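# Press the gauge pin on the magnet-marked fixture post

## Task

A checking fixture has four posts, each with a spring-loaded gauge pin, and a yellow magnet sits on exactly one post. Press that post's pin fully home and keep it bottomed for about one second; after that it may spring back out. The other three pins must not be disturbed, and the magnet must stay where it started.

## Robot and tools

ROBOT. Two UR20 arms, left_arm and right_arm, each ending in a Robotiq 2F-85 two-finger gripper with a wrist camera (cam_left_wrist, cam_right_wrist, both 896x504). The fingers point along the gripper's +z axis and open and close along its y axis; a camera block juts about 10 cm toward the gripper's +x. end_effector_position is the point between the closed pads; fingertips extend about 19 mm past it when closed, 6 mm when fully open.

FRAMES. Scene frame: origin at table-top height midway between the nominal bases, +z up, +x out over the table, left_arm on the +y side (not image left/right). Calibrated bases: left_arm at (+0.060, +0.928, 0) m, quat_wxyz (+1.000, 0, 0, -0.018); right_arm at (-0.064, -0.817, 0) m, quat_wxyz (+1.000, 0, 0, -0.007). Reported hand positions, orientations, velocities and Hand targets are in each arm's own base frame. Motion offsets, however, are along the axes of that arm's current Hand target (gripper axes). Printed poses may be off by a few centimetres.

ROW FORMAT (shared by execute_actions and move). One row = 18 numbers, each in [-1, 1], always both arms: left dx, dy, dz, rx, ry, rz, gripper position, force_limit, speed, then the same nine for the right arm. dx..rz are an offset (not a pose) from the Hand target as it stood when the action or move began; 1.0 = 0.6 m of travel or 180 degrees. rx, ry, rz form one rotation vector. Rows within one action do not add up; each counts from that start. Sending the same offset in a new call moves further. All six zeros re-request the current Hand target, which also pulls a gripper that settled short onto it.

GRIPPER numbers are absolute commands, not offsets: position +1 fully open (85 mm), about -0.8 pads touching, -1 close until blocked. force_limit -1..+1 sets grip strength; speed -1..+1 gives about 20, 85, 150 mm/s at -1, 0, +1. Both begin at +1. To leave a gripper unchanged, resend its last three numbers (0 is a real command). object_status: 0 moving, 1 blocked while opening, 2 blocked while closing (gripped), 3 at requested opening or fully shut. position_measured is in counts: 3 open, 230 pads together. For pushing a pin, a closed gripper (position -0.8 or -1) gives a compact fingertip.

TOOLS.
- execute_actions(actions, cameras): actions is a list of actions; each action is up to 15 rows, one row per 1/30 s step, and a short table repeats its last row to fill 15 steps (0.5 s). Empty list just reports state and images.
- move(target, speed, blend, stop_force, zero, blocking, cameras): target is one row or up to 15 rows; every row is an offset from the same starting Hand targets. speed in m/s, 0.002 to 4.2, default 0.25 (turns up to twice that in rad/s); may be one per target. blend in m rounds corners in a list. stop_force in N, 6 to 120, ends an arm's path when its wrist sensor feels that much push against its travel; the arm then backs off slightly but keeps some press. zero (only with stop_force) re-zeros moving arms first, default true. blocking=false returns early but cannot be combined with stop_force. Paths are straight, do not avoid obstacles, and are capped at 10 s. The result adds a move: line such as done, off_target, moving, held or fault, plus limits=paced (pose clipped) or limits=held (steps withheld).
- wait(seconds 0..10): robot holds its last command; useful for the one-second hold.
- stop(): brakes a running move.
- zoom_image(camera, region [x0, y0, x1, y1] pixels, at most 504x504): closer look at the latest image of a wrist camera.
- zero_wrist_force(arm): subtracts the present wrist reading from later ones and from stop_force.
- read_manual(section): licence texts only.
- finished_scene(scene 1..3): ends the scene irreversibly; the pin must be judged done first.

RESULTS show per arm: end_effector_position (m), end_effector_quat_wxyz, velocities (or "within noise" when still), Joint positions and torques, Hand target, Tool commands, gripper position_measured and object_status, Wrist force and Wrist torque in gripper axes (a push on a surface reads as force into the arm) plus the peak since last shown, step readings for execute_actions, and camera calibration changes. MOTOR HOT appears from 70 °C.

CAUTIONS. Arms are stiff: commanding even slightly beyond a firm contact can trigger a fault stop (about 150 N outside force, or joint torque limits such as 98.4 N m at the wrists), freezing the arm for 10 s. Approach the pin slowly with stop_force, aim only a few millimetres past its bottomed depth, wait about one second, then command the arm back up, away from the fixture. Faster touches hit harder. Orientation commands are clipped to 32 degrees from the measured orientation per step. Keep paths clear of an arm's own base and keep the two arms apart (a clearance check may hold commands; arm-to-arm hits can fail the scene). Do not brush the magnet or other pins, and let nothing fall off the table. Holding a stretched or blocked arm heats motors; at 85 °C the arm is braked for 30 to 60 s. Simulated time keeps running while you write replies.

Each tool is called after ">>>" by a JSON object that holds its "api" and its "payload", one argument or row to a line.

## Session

>>> {"api": "execute_actions", "payload": {
  "actions": []
}}

Scene clock: 0.00 s.
left_arm: end_effector_position=(+1.6020, +0.5513, +0.3701) position_measured=3 object_status=3 end_effector_quat_wxyz=(-0.049, +0.940, +0.190, +0.279) | right_arm: end_effector_position=(+0.4481, +0.4679, +0.3319) position_measured=3 object_status=3 end_effector_quat_wxyz=(-0.272, +0.502, +0.649, +0.503)
Joint positions: left_arm=[0.193 -0.686 0.985 -2.439 -1.472 -3.319] | right_arm=[4.007 -1.969 -2.772 1.193 2.076 2.519]
Joint velocities: within noise
Joint torques (N m): no reading
Motor temperatures (°C): left_arm=[24 35 26 38 34 34] | right_arm=[28 35 36 37 34 38]
Wrist force (N): no reading
Wrist torque (N m): no reading
Wrist force, peak (N): no reading
Hand target: left_arm +1.6020, +0.5513, +0.3701; -0.049, +0.940, +0.190, +0.279 | right_arm +0.4481, +0.4679, +0.3319; -0.272, +0.502, +0.649, +0.503
Tool commands: left_gripper/position=+1.0 left_gripper/force_limit=+1.0 left_gripper/speed=+1.0 right_gripper/position=+1.0 right_gripper/force_limit=+1.0 right_gripper/speed=+1.0
camera_calibration:
cam_left_wrist: T_world_to_cam=[[0.280319, -0.958405, -0.0536817, 0.116011], [-0.933413, -0.259108, -0.248199, 1.75322], [0.223966, 0.119682, -0.967221, 0.0591923], [0, 0, 0, 1]] pos_world=[1.5907, 0.558373, 0.498626]
cam_right_wrist: T_world_to_cam=[[0.956613, -0.13676, 0.257272, -0.433465], [0.120637, -0.61784, -0.776995, 0.502422], [0.265214, 0.774319, -0.574535, -0.162484], [0, 0, 0, 1]] pos_world=[0.39714, 0.37695, 0.408545]

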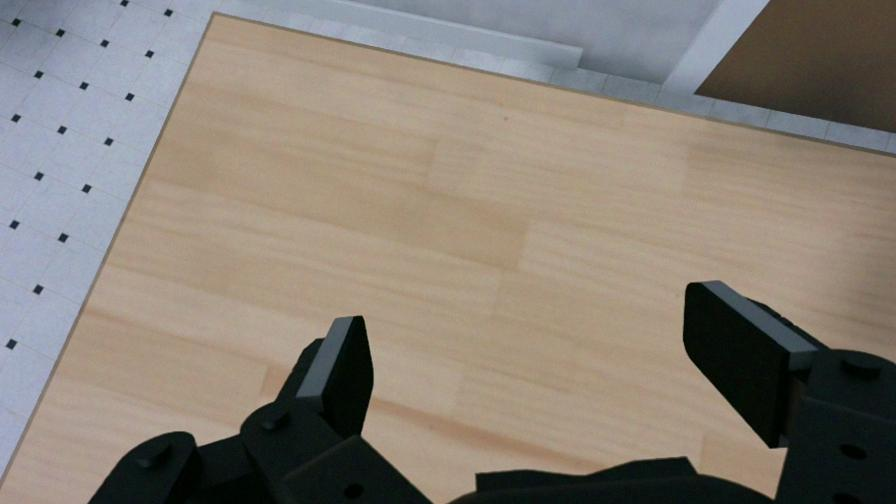

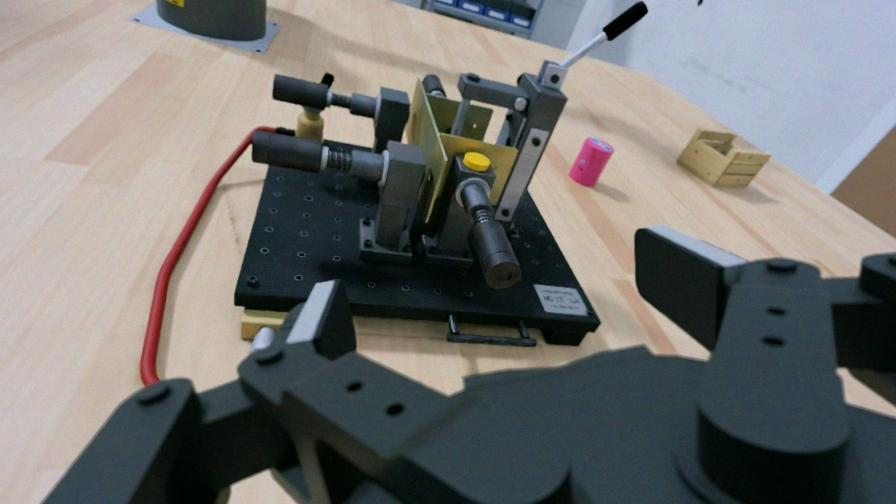

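>>> {"api": "move", "payload": {
  "target": [0,0,0,0,0,0,1,1,1,-0.132,0.131,0.203,0.0724,-0.097,0.1016,-1,0,0],
  "speed": 0.25,
  "cameras": ["cam_right_wrist"]
}}

>>> {"api": "zoom_image", "payload": {
  "camera": "cam_right_wrist",
  "region": [380, 0, 680, 340]
}}

Scene clock: 4.50 s.
left_arm: end_effector_position=(+1.6020, +0.5513, +0.3701) position_measured=3 object_status=3 end_effector_quat_wxyz=(-0.049, +0.940, +0.190, +0.279) | right_arm: end_effector_position=(+0.5669, +0.5499, +0.2515) position_measured=232 object_status=3 end_effector_quat_wxyz=(-0.302, +0.635, +0.647, +0.296)
Joint positions: left_arm=[0.193 -0.686 0.985 -2.439 -1.472 -3.319] | right_arm=[3.932 -1.876 -2.518 0.373 2.153 2.556]
Joint velocities: within noise
Joint torques (N m): left_arm=[3.06 -277.46 -106.32 -11.83 1.78 0.58] | right_arm=[-21.91 121.91 58.02 4.78 7.56 -7.49]
Motor temperatures (°C): left_arm=[24 35 26 38 34 34] | right_arm=[28 35 36 37 34 38]
Wrist force (N): left_arm=[0.3 -0.1 0.1] | right_arm=[-0.4 1.2 1.2]
Wrist torque (N m): left_arm=[0.00 -0.03 -0.01] | right_arm=[0.54 0.28 -0.36]
Wrist force, peak (N): left_arm=[0.7 -0.5 -0.3] | right_arm=[-0.7 2.4 2.4]
Hand target: left_arm +1.6020, +0.5513, +0.3701; -0.049, +0.940, +0.190, +0.279 | right_arm +0.5669, +0.5499, +0.2515; -0.302, +0.635, +0.647, +0.296
Off the commanded pose: left_arm 0.000 m, 0 deg | right_arm 0.000 m, 0 deg.
move: done
camera_calibration:
cam_right_wrist: T_world_to_cam=[[0.986988, -0.139425, -0.0800984, -0.446023], [-0.160551, -0.827075, -0.538675, 0.690871], [0.00885715, 0.544525, -0.838698, 0.0345035], [0, 0, 0, 1]] pos_world=[0.550833, 0.490427, 0.365367]
Images, in order (width x height): cam_right_wrist 896x504.

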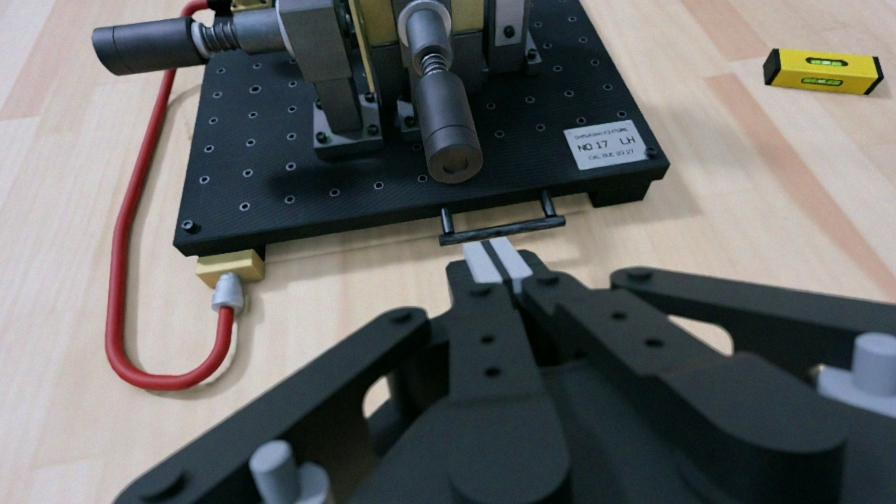

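Scaled by 1.482 from the camera's 896x504 image, which has a finer 1280x720 frame.

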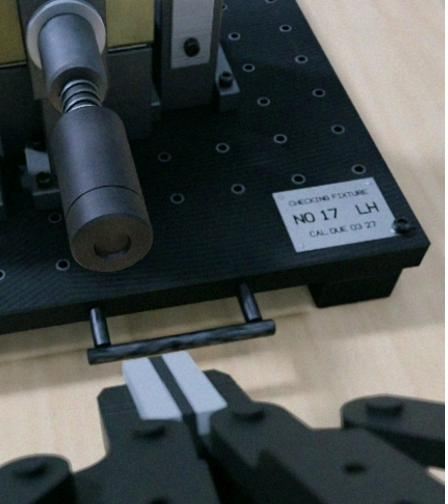

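>>> {"api": "move", "payload": {
  "target": [
    [0,0,0,0,0,0,1,1,1,0.002,0.0043,0.2421,0,0,0,-1,0,0],
    [0,0,0,0,0,0,1,1,1,0.061,0.0043,0.3123,0,0,0,-1,0,0]
  ],
  "speed": [0.12,0.009],
  "stop_force": 60,
  "cameras": ["cam_right_wrist"]
}}

>>> {"api": "zoom_image", "payload": {
  "camera": "cam_right_wrist",
  "region": [380, 0, 680, 340]
}}

Scene clock: 9.97 s.
left_arm: end_effector_position=(+1.6020, +0.5513, +0.3701) position_measured=3 object_status=3 end_effector_quat_wxyz=(-0.049, +0.940, +0.190, +0.279) | right_arm: end_effector_position=(+0.5668, +0.6818, +0.1590) position_measured=232 object_status=3 end_effector_quat_wxyz=(-0.302, +0.635, +0.647, +0.295)
Joint positions: left_arm=[0.193 -0.686 0.985 -2.439 -1.472 -3.319] | right_arm=[4.066 -2.095 -2.431 0.565 2.064 2.673]
Joint velocities: within noise
Joint torques (N m): left_arm=[-0.04 -282.24 -110.76 -11.16 3.98 1.28] | right_arm=[16.98 131.48 53.64 15.9 11.32 -7.61]
Motor temperatures (°C): left_arm=[24 35 26 38 34 34] | right_arm=[28 35 36 37 34 38]
Wrist force (N): left_arm=[0.3 0.0 0.1] | right_arm=[-28.4 1.8 -55.6]
Wrist torque (N m): left_arm=[0.02 -0.04 -0.01] | right_arm=[0.37 0.49 -0.30]
Wrist force, peak (N): left_arm=[0.7 -0.2 -0.2] | right_arm=[-41.5 -1.6 -87.5]
Hand target: left_arm +1.6020, +0.5513, +0.3701; -0.049, +0.940, +0.190, +0.279 | right_arm +0.5668, +0.6818, +0.1590; -0.302, +0.635, +0.647, +0.296 (not the last commanded pose)
Off the commanded pose: left_arm 0.000 m, 0 deg | right_arm 0.035 m, 0 deg.
move: contact (right_arm); path passed 1 of 2 targets
camera_calibration:
cam_right_wrist: T_world_to_cam=[[0.986989, -0.139379, -0.0801612, -0.434963], [-0.160548, -0.827158, -0.538547, 0.75008], [0.00875615, 0.54441, -0.838773, -0.114833], [0, 0, 0, 1]] pos_world=[0.550733, 0.622327, 0.272767]
Images, in order (width x height): cam_right_wrist 896x504.

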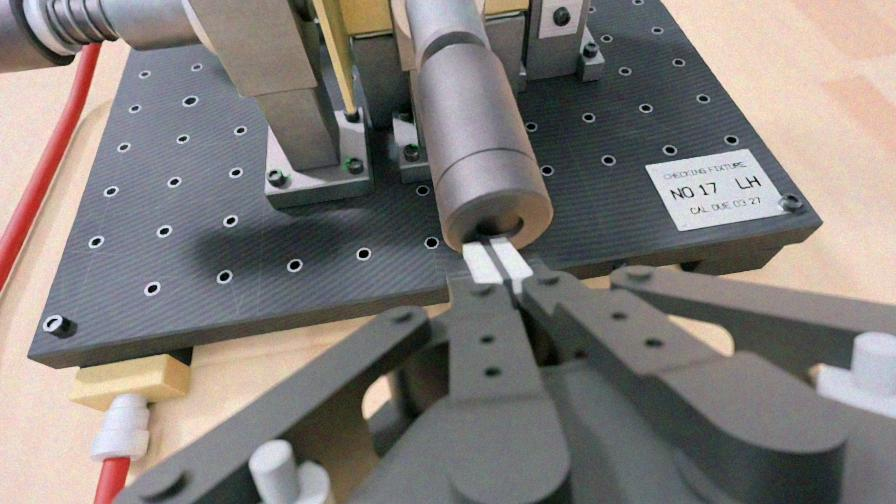

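Scaled by 1.482 from the camera's 896x504 image, which has a finer 1280x720 frame.

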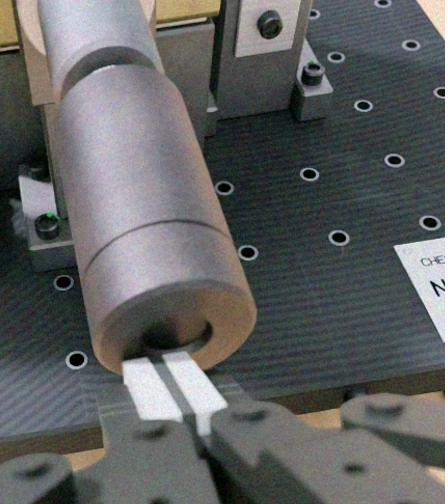

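>>> {"api": "wait", "payload": {
  "seconds": 1.2,
  "cameras": []
}}

>>> {"api": "move", "payload": {
  "target": [0,0,0,0,0,0,1,1,1,-0.0536,0,-0.0638,0,0,0,-1,0,0],
  "speed": 0.06,
  "cameras": ["cam_right_wrist"]
}}

Scene clock: 11.33 s.
left_arm: end_effector_position=(+1.6020, +0.5513, +0.3701) position_measured=3 object_status=3 end_effector_quat_wxyz=(-0.049, +0.940, +0.190, +0.279) | right_arm: end_effector_position=(+0.5668, +0.6818, +0.1590) position_measured=232 object_status=3 end_effector_quat_wxyz=(-0.302, +0.635, +0.647, +0.296)
Joint positions: left_arm=[0.193 -0.686 0.985 -2.439 -1.472 -3.319] | right_arm=[4.066 -2.095 -2.431 0.565 2.064 2.673]
Joint velocities: within noise
Joint torques (N m): left_arm=[6.83 -285.29 -111.23 -11.46 3.79 2.1] | right_arm=[17.69 145.28 49.32 15.3 11.02 -6.96]
Motor temperatures (°C): left_arm=[24 35 26 38 34 34] | right_arm=[28 35 36 37 34 38]
Wrist force (N): left_arm=[0.5 0.1 -0.1] | right_arm=[-27.5 1.7 -51.7]
Wrist torque (N m): left_arm=[0.03 -0.08 -0.01] | right_arm=[0.28 0.50 -0.30]
Wrist force, peak (N): left_arm=[0.7 -0.3 -0.3] | right_arm=[-28.6 1.8 -55.3]
Hand target: left_arm +1.6020, +0.5513, +0.3701; -0.049, +0.940, +0.190, +0.279 | right_arm +0.5668, +0.6818, +0.1590; -0.302, +0.635, +0.647, +0.296 (not the last commanded pose)
Tool commands: left_gripper/position=+1.0 left_gripper/force_limit=+1.0 left_gripper/speed=+1.0 right_gripper/position=-1.0 right_gripper/force_limit=+0.0 right_gripper/speed=+0.0
Off the commanded pose: left_arm 0.000 m, 0 deg | right_arm 0.035 m, 0 deg.
wait: 1.20 s; at rest from the start
No camera images: "cameras" was empty.

Scene clock: 12.53 s.
left_arm: end_effector_position=(+1.6020, +0.5513, +0.3701) position_measured=3 object_status=3 end_effector_quat_wxyz=(-0.049, +0.940, +0.190, +0.279) | right_arm: end_effector_position=(+0.5678, +0.6320, +0.1590) position_measured=232 object_status=3 end_effector_quat_wxyz=(-0.302, +0.635, +0.647, +0.296)
Joint positions: left_arm=[0.193 -0.686 0.985 -2.439 -1.472 -3.319] | right_arm=[4.018 -2.081 -2.473 0.574 2.096 2.633]
Joint velocities: within noise
Joint torques (N m): left_arm=[3.56 -289.12 -111.23 -10.91 3.99 2.72] | right_arm=[-21.48 151.21 17.42 15.66 7.11 -7.38]
Motor temperatures (°C): left_arm=[24 35 26 38 34 34] | right_arm=[28 35 36 37 34 38]
Wrist force (N): left_arm=[0.5 -0.3 -0.1] | right_arm=[0.6 0.3 0.9]
Wrist torque (N m): left_arm=[-0.04 -0.07 0.00] | right_arm=[0.27 0.13 -0.44]
Wrist force, peak (N): left_arm=[0.5 -0.5 -0.2] | right_arm=[-27.4 1.8 -50.9]
Hand target: left_arm +1.6020, +0.5513, +0.3701; -0.049, +0.940, +0.190, +0.279 | right_arm +0.5678, +0.6318, +0.1590; -0.302, +0.635, +0.647, +0.296
Off the commanded pose: left_arm 0.000 m, 0 deg | right_arm 0.000 m, 0 deg.
move: done
camera_calibration:
cam_right_wrist: T_world_to_cam=[[0.986986, -0.139443, -0.0800851, -0.442874], [-0.16056, -0.827148, -0.53856, 0.709052], [0.00885635, 0.54441, -0.838772, -0.087786], [0, 0, 0, 1]] pos_world=[0.551733, 0.572527, 0.272767]
Images, in order (width x height): cam_right_wrist 896x504.

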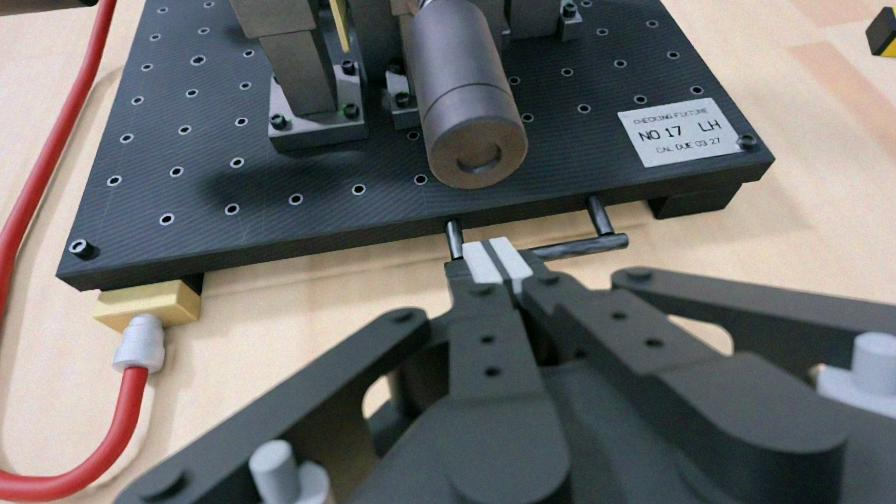

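>>> {"api": "finished_scene", "payload": {
  "scene": 2
}}

The scene is finished: the task was done.


## Next scene

The same job, from a new start.

>>> {"api": "execute_actions", "payload": {
  "actions": []
}}

Scene clock: 0.00 s.
left_arm: end_effector_position=(+0.3071, -0.4220, +0.1602) position_measured=3 object_status=3 end_effector_quat_wxyz=(+0.066, +0.956, -0.074, +0.275) | right_arm: end_effector_position=(+0.4900, -0.3027, +0.2369) position_measured=3 object_status=3 end_effector_quat_wxyz=(+0.548, -0.467, -0.511, -0.471)
Joint positions: left_arm=[-1.763 -1.739 2.857 -2.766 -1.003 1.555] | right_arm=[2.511 -2.074 -2.06 -2.212 2.389 -0.015]
Joint velocities: within noise
Joint torques (N m): no reading
Motor temperatures (°C): left_arm=[24 35 26 38 34 33] | right_arm=[28 35 35 36 33 38]
Wrist force (N): no reading
Wrist torque (N m): no reading
Wrist force, peak (N): no reading
Hand target: left_arm +0.3071, -0.4220, +0.1602; +0.066, +0.956, -0.074, +0.275 | right_arm +0.4900, -0.3027, +0.2369; +0.548, -0.467, -0.511, -0.471
Tool commands: left_gripper/position=+1.0 left_gripper/force_limit=+1.0 left_gripper/speed=+1.0 right_gripper/position=+1.0 right_gripper/force_limit=+1.0 right_gripper/speed=+1.0
camera_calibration:
cam_left_wrist: T_world_to_cam=[[-0.285835, -0.958093, 0.0188626, -0.30276], [-0.929607, 0.27245, -0.248197, 0.463413], [0.232657, -0.0884782, -0.968526, 0.172428], [0, 0, 0, 1]] pos_world=[0.304136, -0.401073, 0.28773]
cam_right_wrist: T_world_to_cam=[[0.978979, 0.0562001, -0.196068, -0.399553], [-0.174505, -0.266853, -0.947807, 0.238768], [-0.105588, 0.962097, -0.251436, 0.530477], [0, 0, 0, 1]] pos_world=[0.488832, -0.424199, 0.281347]

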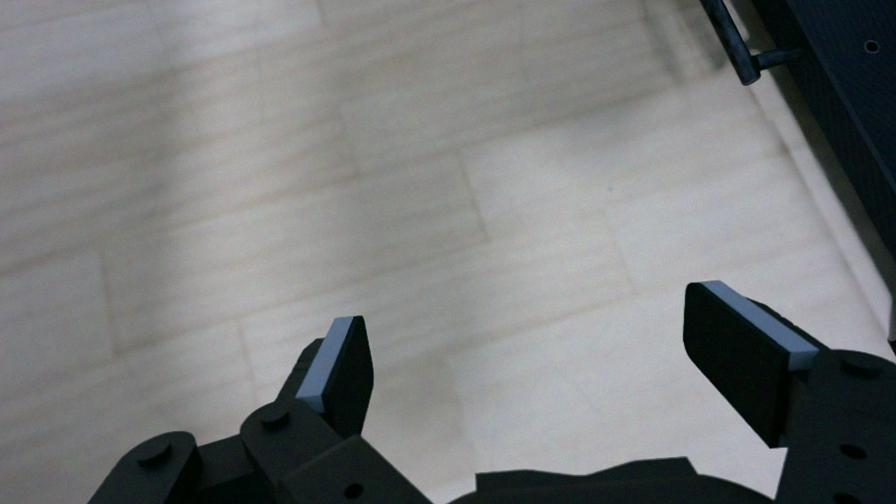

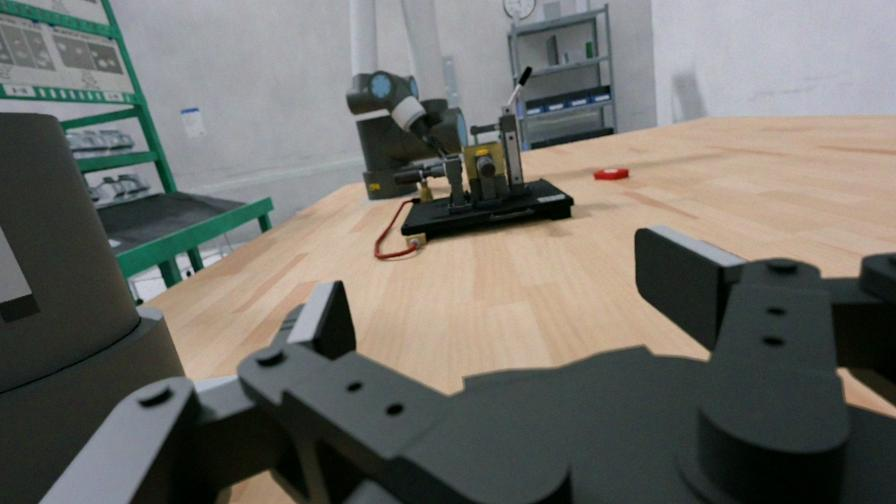

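>>> {"api": "zoom_image", "payload": {
  "camera": "cam_right_wrist",
  "region": [370, 60, 590, 260]
}}

Scaled by 2.291 from the camera's 896x504 image, which has a finer 1280x720 frame.

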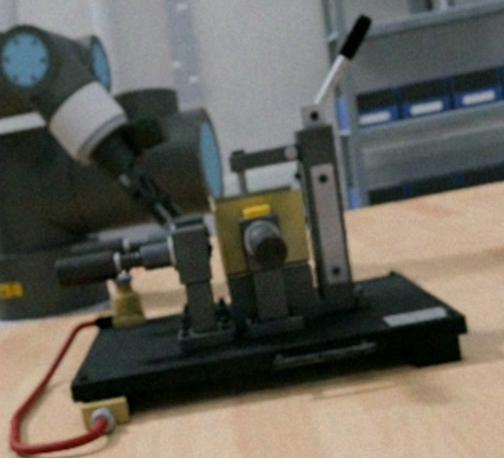

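>>> {"api": "move", "payload": {
  "target": [0,0,0,0,0,0,1,1,1,0.0325,0.0893,0.9827,-0.0881,-0.2331,0.0198,-1,0,0],
  "speed": 0.4,
  "cameras": ["cam_right_wrist"]
}}

>>> {"api": "move", "payload": {
  "target": [0,0,0,0,0,0,1,1,1,0.18,-0.0436,0.2145,0,0,0,-1,0,0],
  "speed": 0.25,
  "cameras": ["cam_right_wrist"]
}}

>>> {"api": "zoom_image", "payload": {
  "camera": "cam_right_wrist",
  "region": [340, 0, 640, 300]
}}

Scene clock: 5.67 s.
left_arm: end_effector_position=(+0.3071, -0.4220, +0.1602) position_measured=3 object_status=3 end_effector_quat_wxyz=(+0.066, +0.956, -0.074, +0.275) | right_arm: end_effector_position=(+0.4729, +0.2878, +0.2799) position_measured=232 object_status=3 end_effector_quat_wxyz=(-0.275, +0.688, +0.590, +0.321)
Joint positions: left_arm=[-1.763 -1.739 2.857 -2.766 -1.003 1.555] | right_arm=[3.698 -1.629 -2.792 0.369 2.19 2.5]
Joint velocities: within noise
Joint torques (N m): left_arm=[1.59 -12.29 -61.28 -8.8 3.81 -1.36] | right_arm=[24.74 29.12 25.54 14.41 -1.56 5.41]
Motor temperatures (°C): left_arm=[24 35 26 38 34 33] | right_arm=[28 35 35 36 33 38]
Wrist force (N): left_arm=[-0.1 0.1 0.1] | right_arm=[0.0 2.1 2.0]
Wrist torque (N m): left_arm=[0.02 0.02 0.00] | right_arm=[0.92 0.13 -0.05]
Wrist force, peak (N): left_arm=[-0.1 -0.5 -0.3] | right_arm=[3.0 2.2 4.8]
Hand target: left_arm +0.3071, -0.4220, +0.1602; +0.066, +0.956, -0.074, +0.275 | right_arm +0.4729, +0.2878, +0.2799; -0.275, +0.688, +0.590, +0.321
Off the commanded pose: left_arm 0.000 m, 0 deg | right_arm 0.000 m, 0 deg.
move: done
camera_calibration:
cam_right_wrist: T_world_to_cam=[[0.948021, -0.307893, -0.0803615, -0.320514], [-0.301202, -0.786816, -0.5387, 0.529273], [0.102632, 0.534904, -0.838656, 0.160262], [0, 0, 0, 1]] pos_world=[0.446824, 0.232031, 0.393767]
Images, in order (width x height): cam_right_wrist 896x504.

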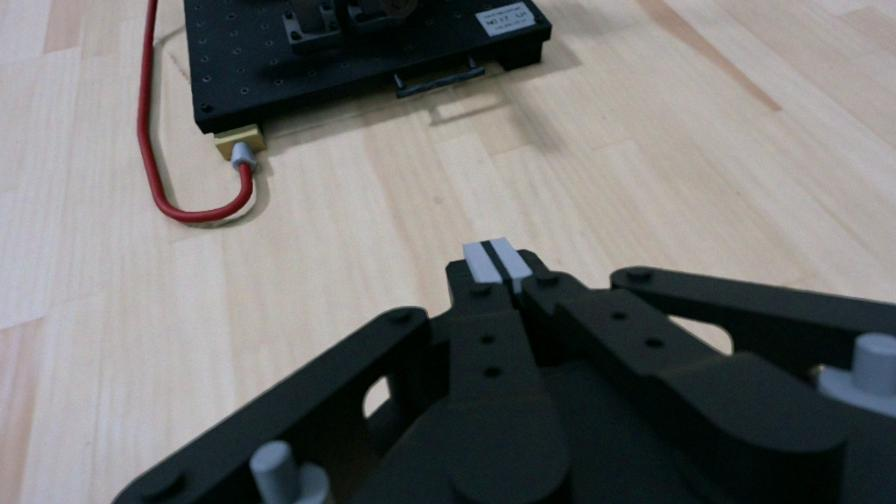

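Scene clock: 6.93 s.
left_arm: end_effector_position=(+0.3071, -0.4220, +0.1602) position_measured=3 object_status=3 end_effector_quat_wxyz=(+0.066, +0.956, -0.074, +0.275) | right_arm: end_effector_position=(+0.4728, +0.4577, +0.2799) position_measured=232 object_status=3 end_effector_quat_wxyz=(-0.275, +0.688, +0.590, +0.321)
Joint positions: left_arm=[-1.763 -1.739 2.857 -2.766 -1.003 1.555] | right_arm=[4.013 -1.73 -2.724 0.536 1.98 2.77]
Joint velocities: within noise
Joint torques (N m): left_arm=[4.27 -9.03 -57.92 -8.3 3.78 -1.18] | right_arm=[8.82 43.3 50.49 15.79 -2.81 4.18]
Motor temperatures (°C): left_arm=[24 35 26 38 34 33] | right_arm=[28 35 35 36 33 38]
Wrist force (N): left_arm=[0.0 -0.1 -0.1] | right_arm=[0.0 1.2 1.0]
Wrist torque (N m): left_arm=[-0.02 0.00 0.00] | right_arm=[0.44 0.11 -0.07]
Wrist force, peak (N): left_arm=[0.4 0.1 -0.4] | right_arm=[1.8 0.9 3.1]
Hand target: left_arm +0.3071, -0.4220, +0.1602; +0.066, +0.956, -0.074, +0.275 | right_arm +0.4728, +0.4579, +0.2799; -0.275, +0.688, +0.590, +0.321
Off the commanded pose: left_arm 0.000 m, 0 deg | right_arm 0.000 m, 0 deg.
move: done
camera_calibration:
cam_right_wrist: T_world_to_cam=[[0.947983, -0.307994, -0.0804279, -0.268063], [-0.301322, -0.786775, -0.538693, 0.662824], [0.102635, 0.534906, -0.838655, 0.069359], [0, 0, 0, 1]] pos_world=[0.446724, 0.401832, 0.393667]
Images, in order (width x height): cam_right_wrist 896x504.

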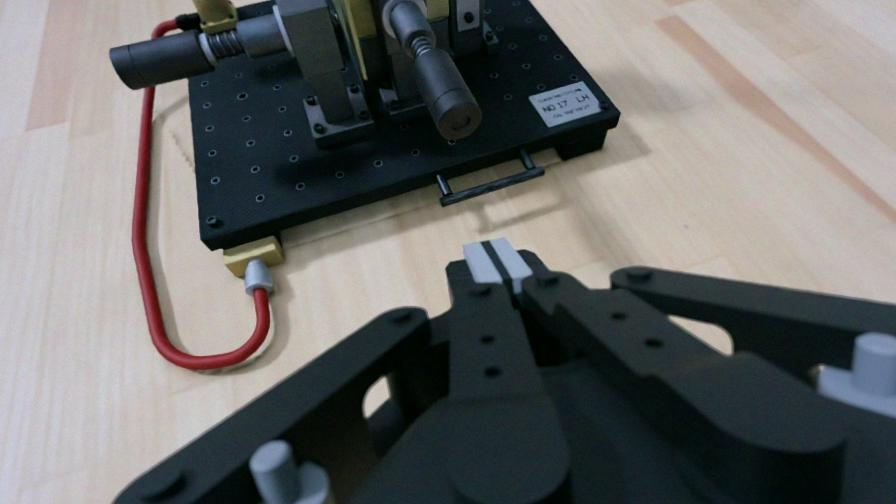

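Scaled by 1.680 from the camera's 896x504 image, which has a finer 1280x720 frame.

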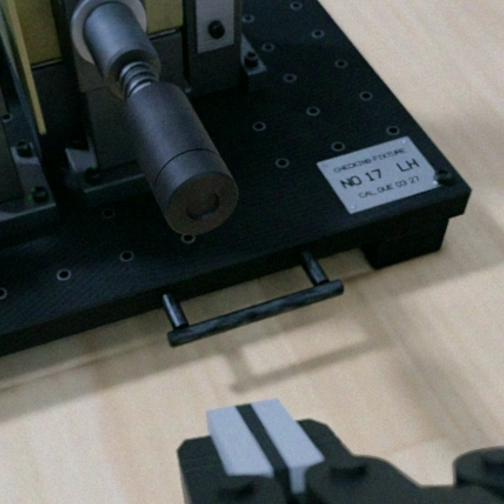

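>>> {"api": "move", "payload": {
  "target": [0,0,0,0,0,0,1,1,1,0.027,0.0653,0.1228,0.036,0,-0.0302,-1,0,0],
  "speed": 0.25,
  "cameras": ["cam_right_wrist"]
}}

>>> {"api": "zoom_image", "payload": {
  "camera": "cam_right_wrist",
  "region": [340, 0, 640, 300]
}}

Scene clock: 8.87 s.
left_arm: end_effector_position=(+0.3071, -0.4220, +0.1602) position_measured=3 object_status=3 end_effector_quat_wxyz=(+0.066, +0.956, -0.074, +0.275) | right_arm: end_effector_position=(+0.5216, +0.5179, +0.2449) position_measured=232 object_status=3 end_effector_quat_wxyz=(-0.298, +0.643, +0.639, +0.299)
Joint positions: left_arm=[-1.763 -1.739 2.857 -2.766 -1.003 1.555] | right_arm=[3.958 -1.859 -2.603 0.467 2.119 2.604]
Joint velocities: within noise
Joint torques (N m): left_arm=[8.29 -12.96 -59.79 -7.44 4 -1.01] | right_arm=[-18.66 73.77 45.93 7.57 7.13 -8.41]
Motor temperatures (°C): left_arm=[24 35 26 38 34 33] | right_arm=[28 35 35 36 33 38]
Wrist force (N): left_arm=[-0.2 -0.3 0.2] | right_arm=[-0.3 1.4 1.2]
Wrist torque (N m): left_arm=[-0.06 0.04 0.00] | right_arm=[0.70 0.14 -0.22]
Wrist force, peak (N): left_arm=[0.3 -0.3 0.0] | right_arm=[0.0 3.7 3.1]
Hand target: left_arm +0.3071, -0.4220, +0.1602; +0.066, +0.956, -0.074, +0.275 | right_arm +0.5217, +0.5179, +0.2448; -0.298, +0.643, +0.639, +0.299
Off the commanded pose: left_arm 0.000 m, 0 deg | right_arm 0.000 m, 0 deg.
move: done
camera_calibration:
cam_right_wrist: T_world_to_cam=[[0.98294, -0.165373, -0.0805083, -0.390749], [-0.182499, -0.822437, -0.538788, 0.662513], [0.0228881, 0.544288, -0.838586, 0.0395565], [0, 0, 0, 1]] pos_world=[0.504085, 0.458725, 0.358667]
Images, in order (width x height): cam_right_wrist 896x504.

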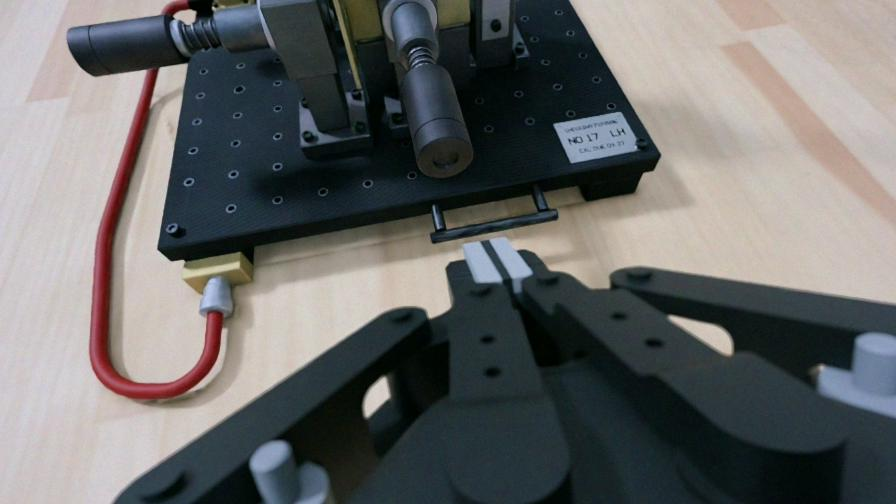

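Scaled by 1.680 from the camera's 896x504 image, which has a finer 1280x720 frame.

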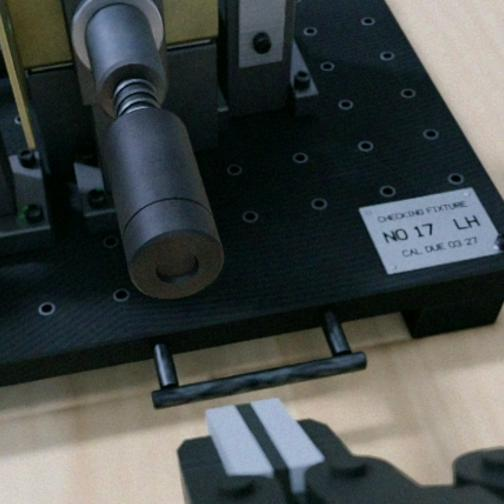

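>>> {"api": "move", "payload": {
  "target": [
    [0,0,0,0,0,0,1,1,1,0.0087,0.0005,0.2257,0,0,0,-1,0,0],
    [0,0,0,0,0,0,1,1,1,0.0677,0.0005,0.2958,0,0,0,-1,0,0]
  ],
  "speed": [0.12,0.009],
  "stop_force": 60,
  "cameras": ["cam_right_wrist"]
}}

>>> {"api": "zoom_image", "payload": {
  "camera": "cam_right_wrist",
  "region": [380, 0, 680, 340]
}}

Scene clock: 14.27 s.
left_arm: end_effector_position=(+0.3071, -0.4220, +0.1602) position_measured=3 object_status=3 end_effector_quat_wxyz=(+0.066, +0.956, -0.074, +0.275) | right_arm: end_effector_position=(+0.5228, +0.6499, +0.1617) position_measured=232 object_status=3 end_effector_quat_wxyz=(-0.298, +0.643, +0.639, +0.299)
Joint positions: left_arm=[-1.763 -1.739 2.857 -2.766 -1.003 1.555] | right_arm=[4.1 -2.077 -2.513 0.652 2.023 2.722]
Joint velocities: within noise
Joint torques (N m): left_arm=[8.57 -3.82 -66.79 -7.65 4.43 -0.22] | right_arm=[12.53 123.03 53.21 16.15 9.74 -7.18]
Motor temperatures (°C): left_arm=[24 35 26 38 34 33] | right_arm=[28 35 35 36 33 38]
Wrist force (N): left_arm=[0.0 0.0 -0.3] | right_arm=[-30.0 -2.3 -52.6]
Wrist torque (N m): left_arm=[0.01 0.01 0.00] | right_arm=[0.72 0.05 -0.25]
Wrist force, peak (N): left_arm=[-0.1 0.6 0.0] | right_arm=[-43.3 -5.2 -85.1]
Hand target: left_arm +0.3071, -0.4220, +0.1602; +0.066, +0.956, -0.074, +0.275 | right_arm +0.5228, +0.6499, +0.1618; -0.298, +0.643, +0.639, +0.299 (not the last commanded pose)
Off the commanded pose: left_arm 0.000 m, 0 deg | right_arm 0.030 m, 0 deg.
move: contact (right_arm); path passed 1 of 2 targets
camera_calibration:
cam_right_wrist: T_world_to_cam=[[0.982976, -0.165167, -0.0804867, -0.376821], [-0.182316, -0.822509, -0.538739, 0.726521], [0.0227809, 0.544242, -0.838619, -0.101965], [0, 0, 0, 1]] pos_world=[0.505186, 0.590825, 0.275567]
Images, in order (width x height): cam_right_wrist 896x504.

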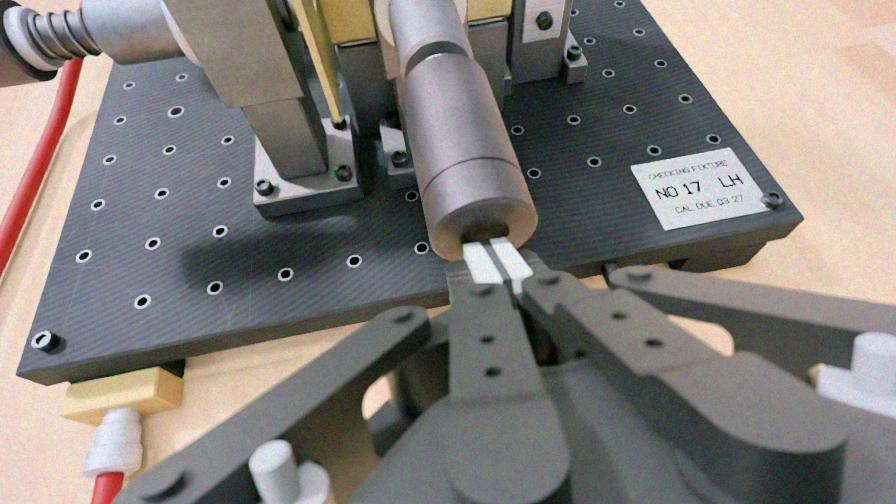

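Scaled by 1.482 from the camera's 896x504 image, which has a finer 1280x720 frame.

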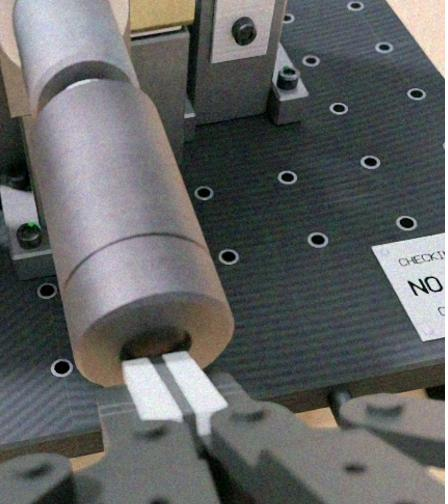

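Fully in, same as before.

>>> {"api": "wait", "payload": {
  "seconds": 1.2,
  "cameras": []
}}

>>> {"api": "move", "payload": {
  "target": [0,0,0,0,0,0,1,1,1,-0.0536,0,-0.0638,0,0,0,-1,0,0],
  "speed": 0.06,
  "cameras": ["cam_right_wrist"]
}}

>>> {"api": "finished_scene", "payload": {
  "scene": 3
}}

Scene clock: 15.63 s.
left_arm: end_effector_position=(+0.3071, -0.4220, +0.1602) position_measured=3 object_status=3 end_effector_quat_wxyz=(+0.066, +0.956, -0.074, +0.275) | right_arm: end_effector_position=(+0.5228, +0.6499, +0.1618) position_measured=232 object_status=3 end_effector_quat_wxyz=(-0.298, +0.643, +0.639, +0.299)
Joint positions: left_arm=[-1.763 -1.739 2.857 -2.766 -1.003 1.555] | right_arm=[4.1 -2.077 -2.513 0.652 2.023 2.722]
Joint velocities: within noise
Joint torques (N m): left_arm=[12.93 -4.94 -67.49 -7.8 3.97 -0.75] | right_arm=[11.44 121.47 50.17 15.63 9.2 -7.25]
Motor temperatures (°C): left_arm=[24 35 26 38 34 33] | right_arm=[28 35 35 36 33 38]
Wrist force (N): left_arm=[-0.1 0.0 -0.2] | right_arm=[-29.1 -2.0 -48.7]
Wrist torque (N m): left_arm=[0.01 0.02 0.00] | right_arm=[0.72 0.03 -0.25]
Wrist force, peak (N): left_arm=[0.2 0.1 -0.4] | right_arm=[-30.3 -2.3 -52.2]
Hand target: left_arm +0.3071, -0.4220, +0.1602; +0.066, +0.956, -0.074, +0.275 | right_arm +0.5228, +0.6499, +0.1618; -0.298, +0.643, +0.639, +0.299 (not the last commanded pose)
Tool commands: left_gripper/position=+1.0 left_gripper/force_limit=+1.0 left_gripper/speed=+1.0 right_gripper/position=-1.0 right_gripper/force_limit=+0.0 right_gripper/speed=+0.0
Off the commanded pose: left_arm 0.000 m, 0 deg | right_arm 0.030 m, 0 deg.
wait: 1.20 s; at rest from the start
No camera images: "cameras" was empty.

Scene clock: 16.83 s.
left_arm: end_effector_position=(+0.3071, -0.4220, +0.1602) position_measured=3 object_status=3 end_effector_quat_wxyz=(+0.066, +0.956, -0.074, +0.275) | right_arm: end_effector_position=(+0.5225, +0.6001, +0.1617) position_measured=232 object_status=3 end_effector_quat_wxyz=(-0.298, +0.643, +0.639, +0.299)
Joint positions: left_arm=[-1.763 -1.739 2.857 -2.766 -1.003 1.555] | right_arm=[4.051 -2.066 -2.558 0.668 2.056 2.683]
Joint velocities: within noise
Joint torques (N m): left_arm=[11.54 -1.71 -66.03 -8.14 4.18 -0.72] | right_arm=[-35.26 139.72 5.31 16.06 7.04 -6.87]
Motor temperatures (°C): left_arm=[24 35 26 38 34 33] | right_arm=[28 35 35 36 33 38]
Wrist force (N): left_arm=[0.0 -0.3 0.0] | right_arm=[-0.7 -0.1 1.4]
Wrist torque (N m): left_arm=[-0.05 0.01 0.00] | right_arm=[0.34 0.26 -0.13]
Wrist force, peak (N): left_arm=[-0.3 0.3 -0.5] | right_arm=[-29.1 -2.4 -48.2]
Hand target: left_arm +0.3071, -0.4220, +0.1602; +0.066, +0.956, -0.074, +0.275 | right_arm +0.5225, +0.5999, +0.1617; -0.298, +0.643, +0.639, +0.299
Off the commanded pose: left_arm 0.000 m, 0 deg | right_arm 0.000 m, 0 deg.
move: done
camera_calibration:
cam_right_wrist: T_world_to_cam=[[0.982976, -0.165163, -0.0804911, -0.384753], [-0.182314, -0.82248, -0.538784, 0.685501], [0.0227846, 0.544286, -0.83859, -0.0748887], [0, 0, 0, 1]] pos_world=[0.504886, 0.541025, 0.275567]
Images, in order (width x height): cam_right_wrist 896x504.

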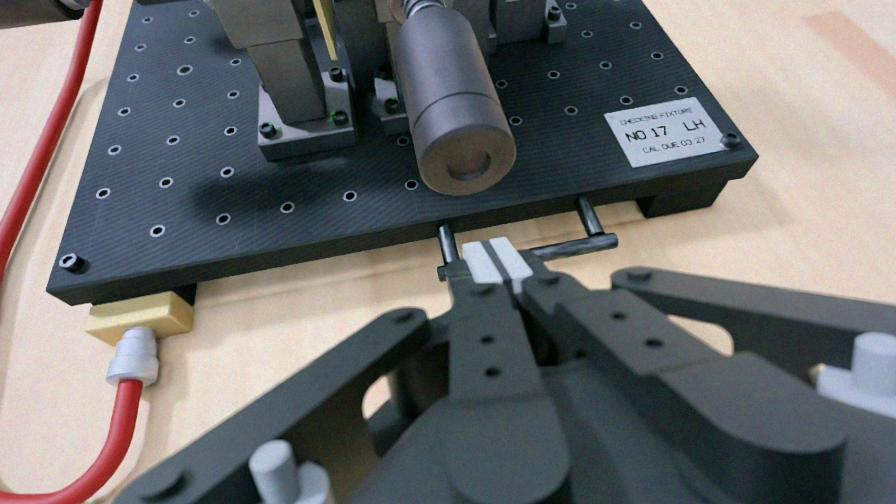

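The scene is finished: the task was done.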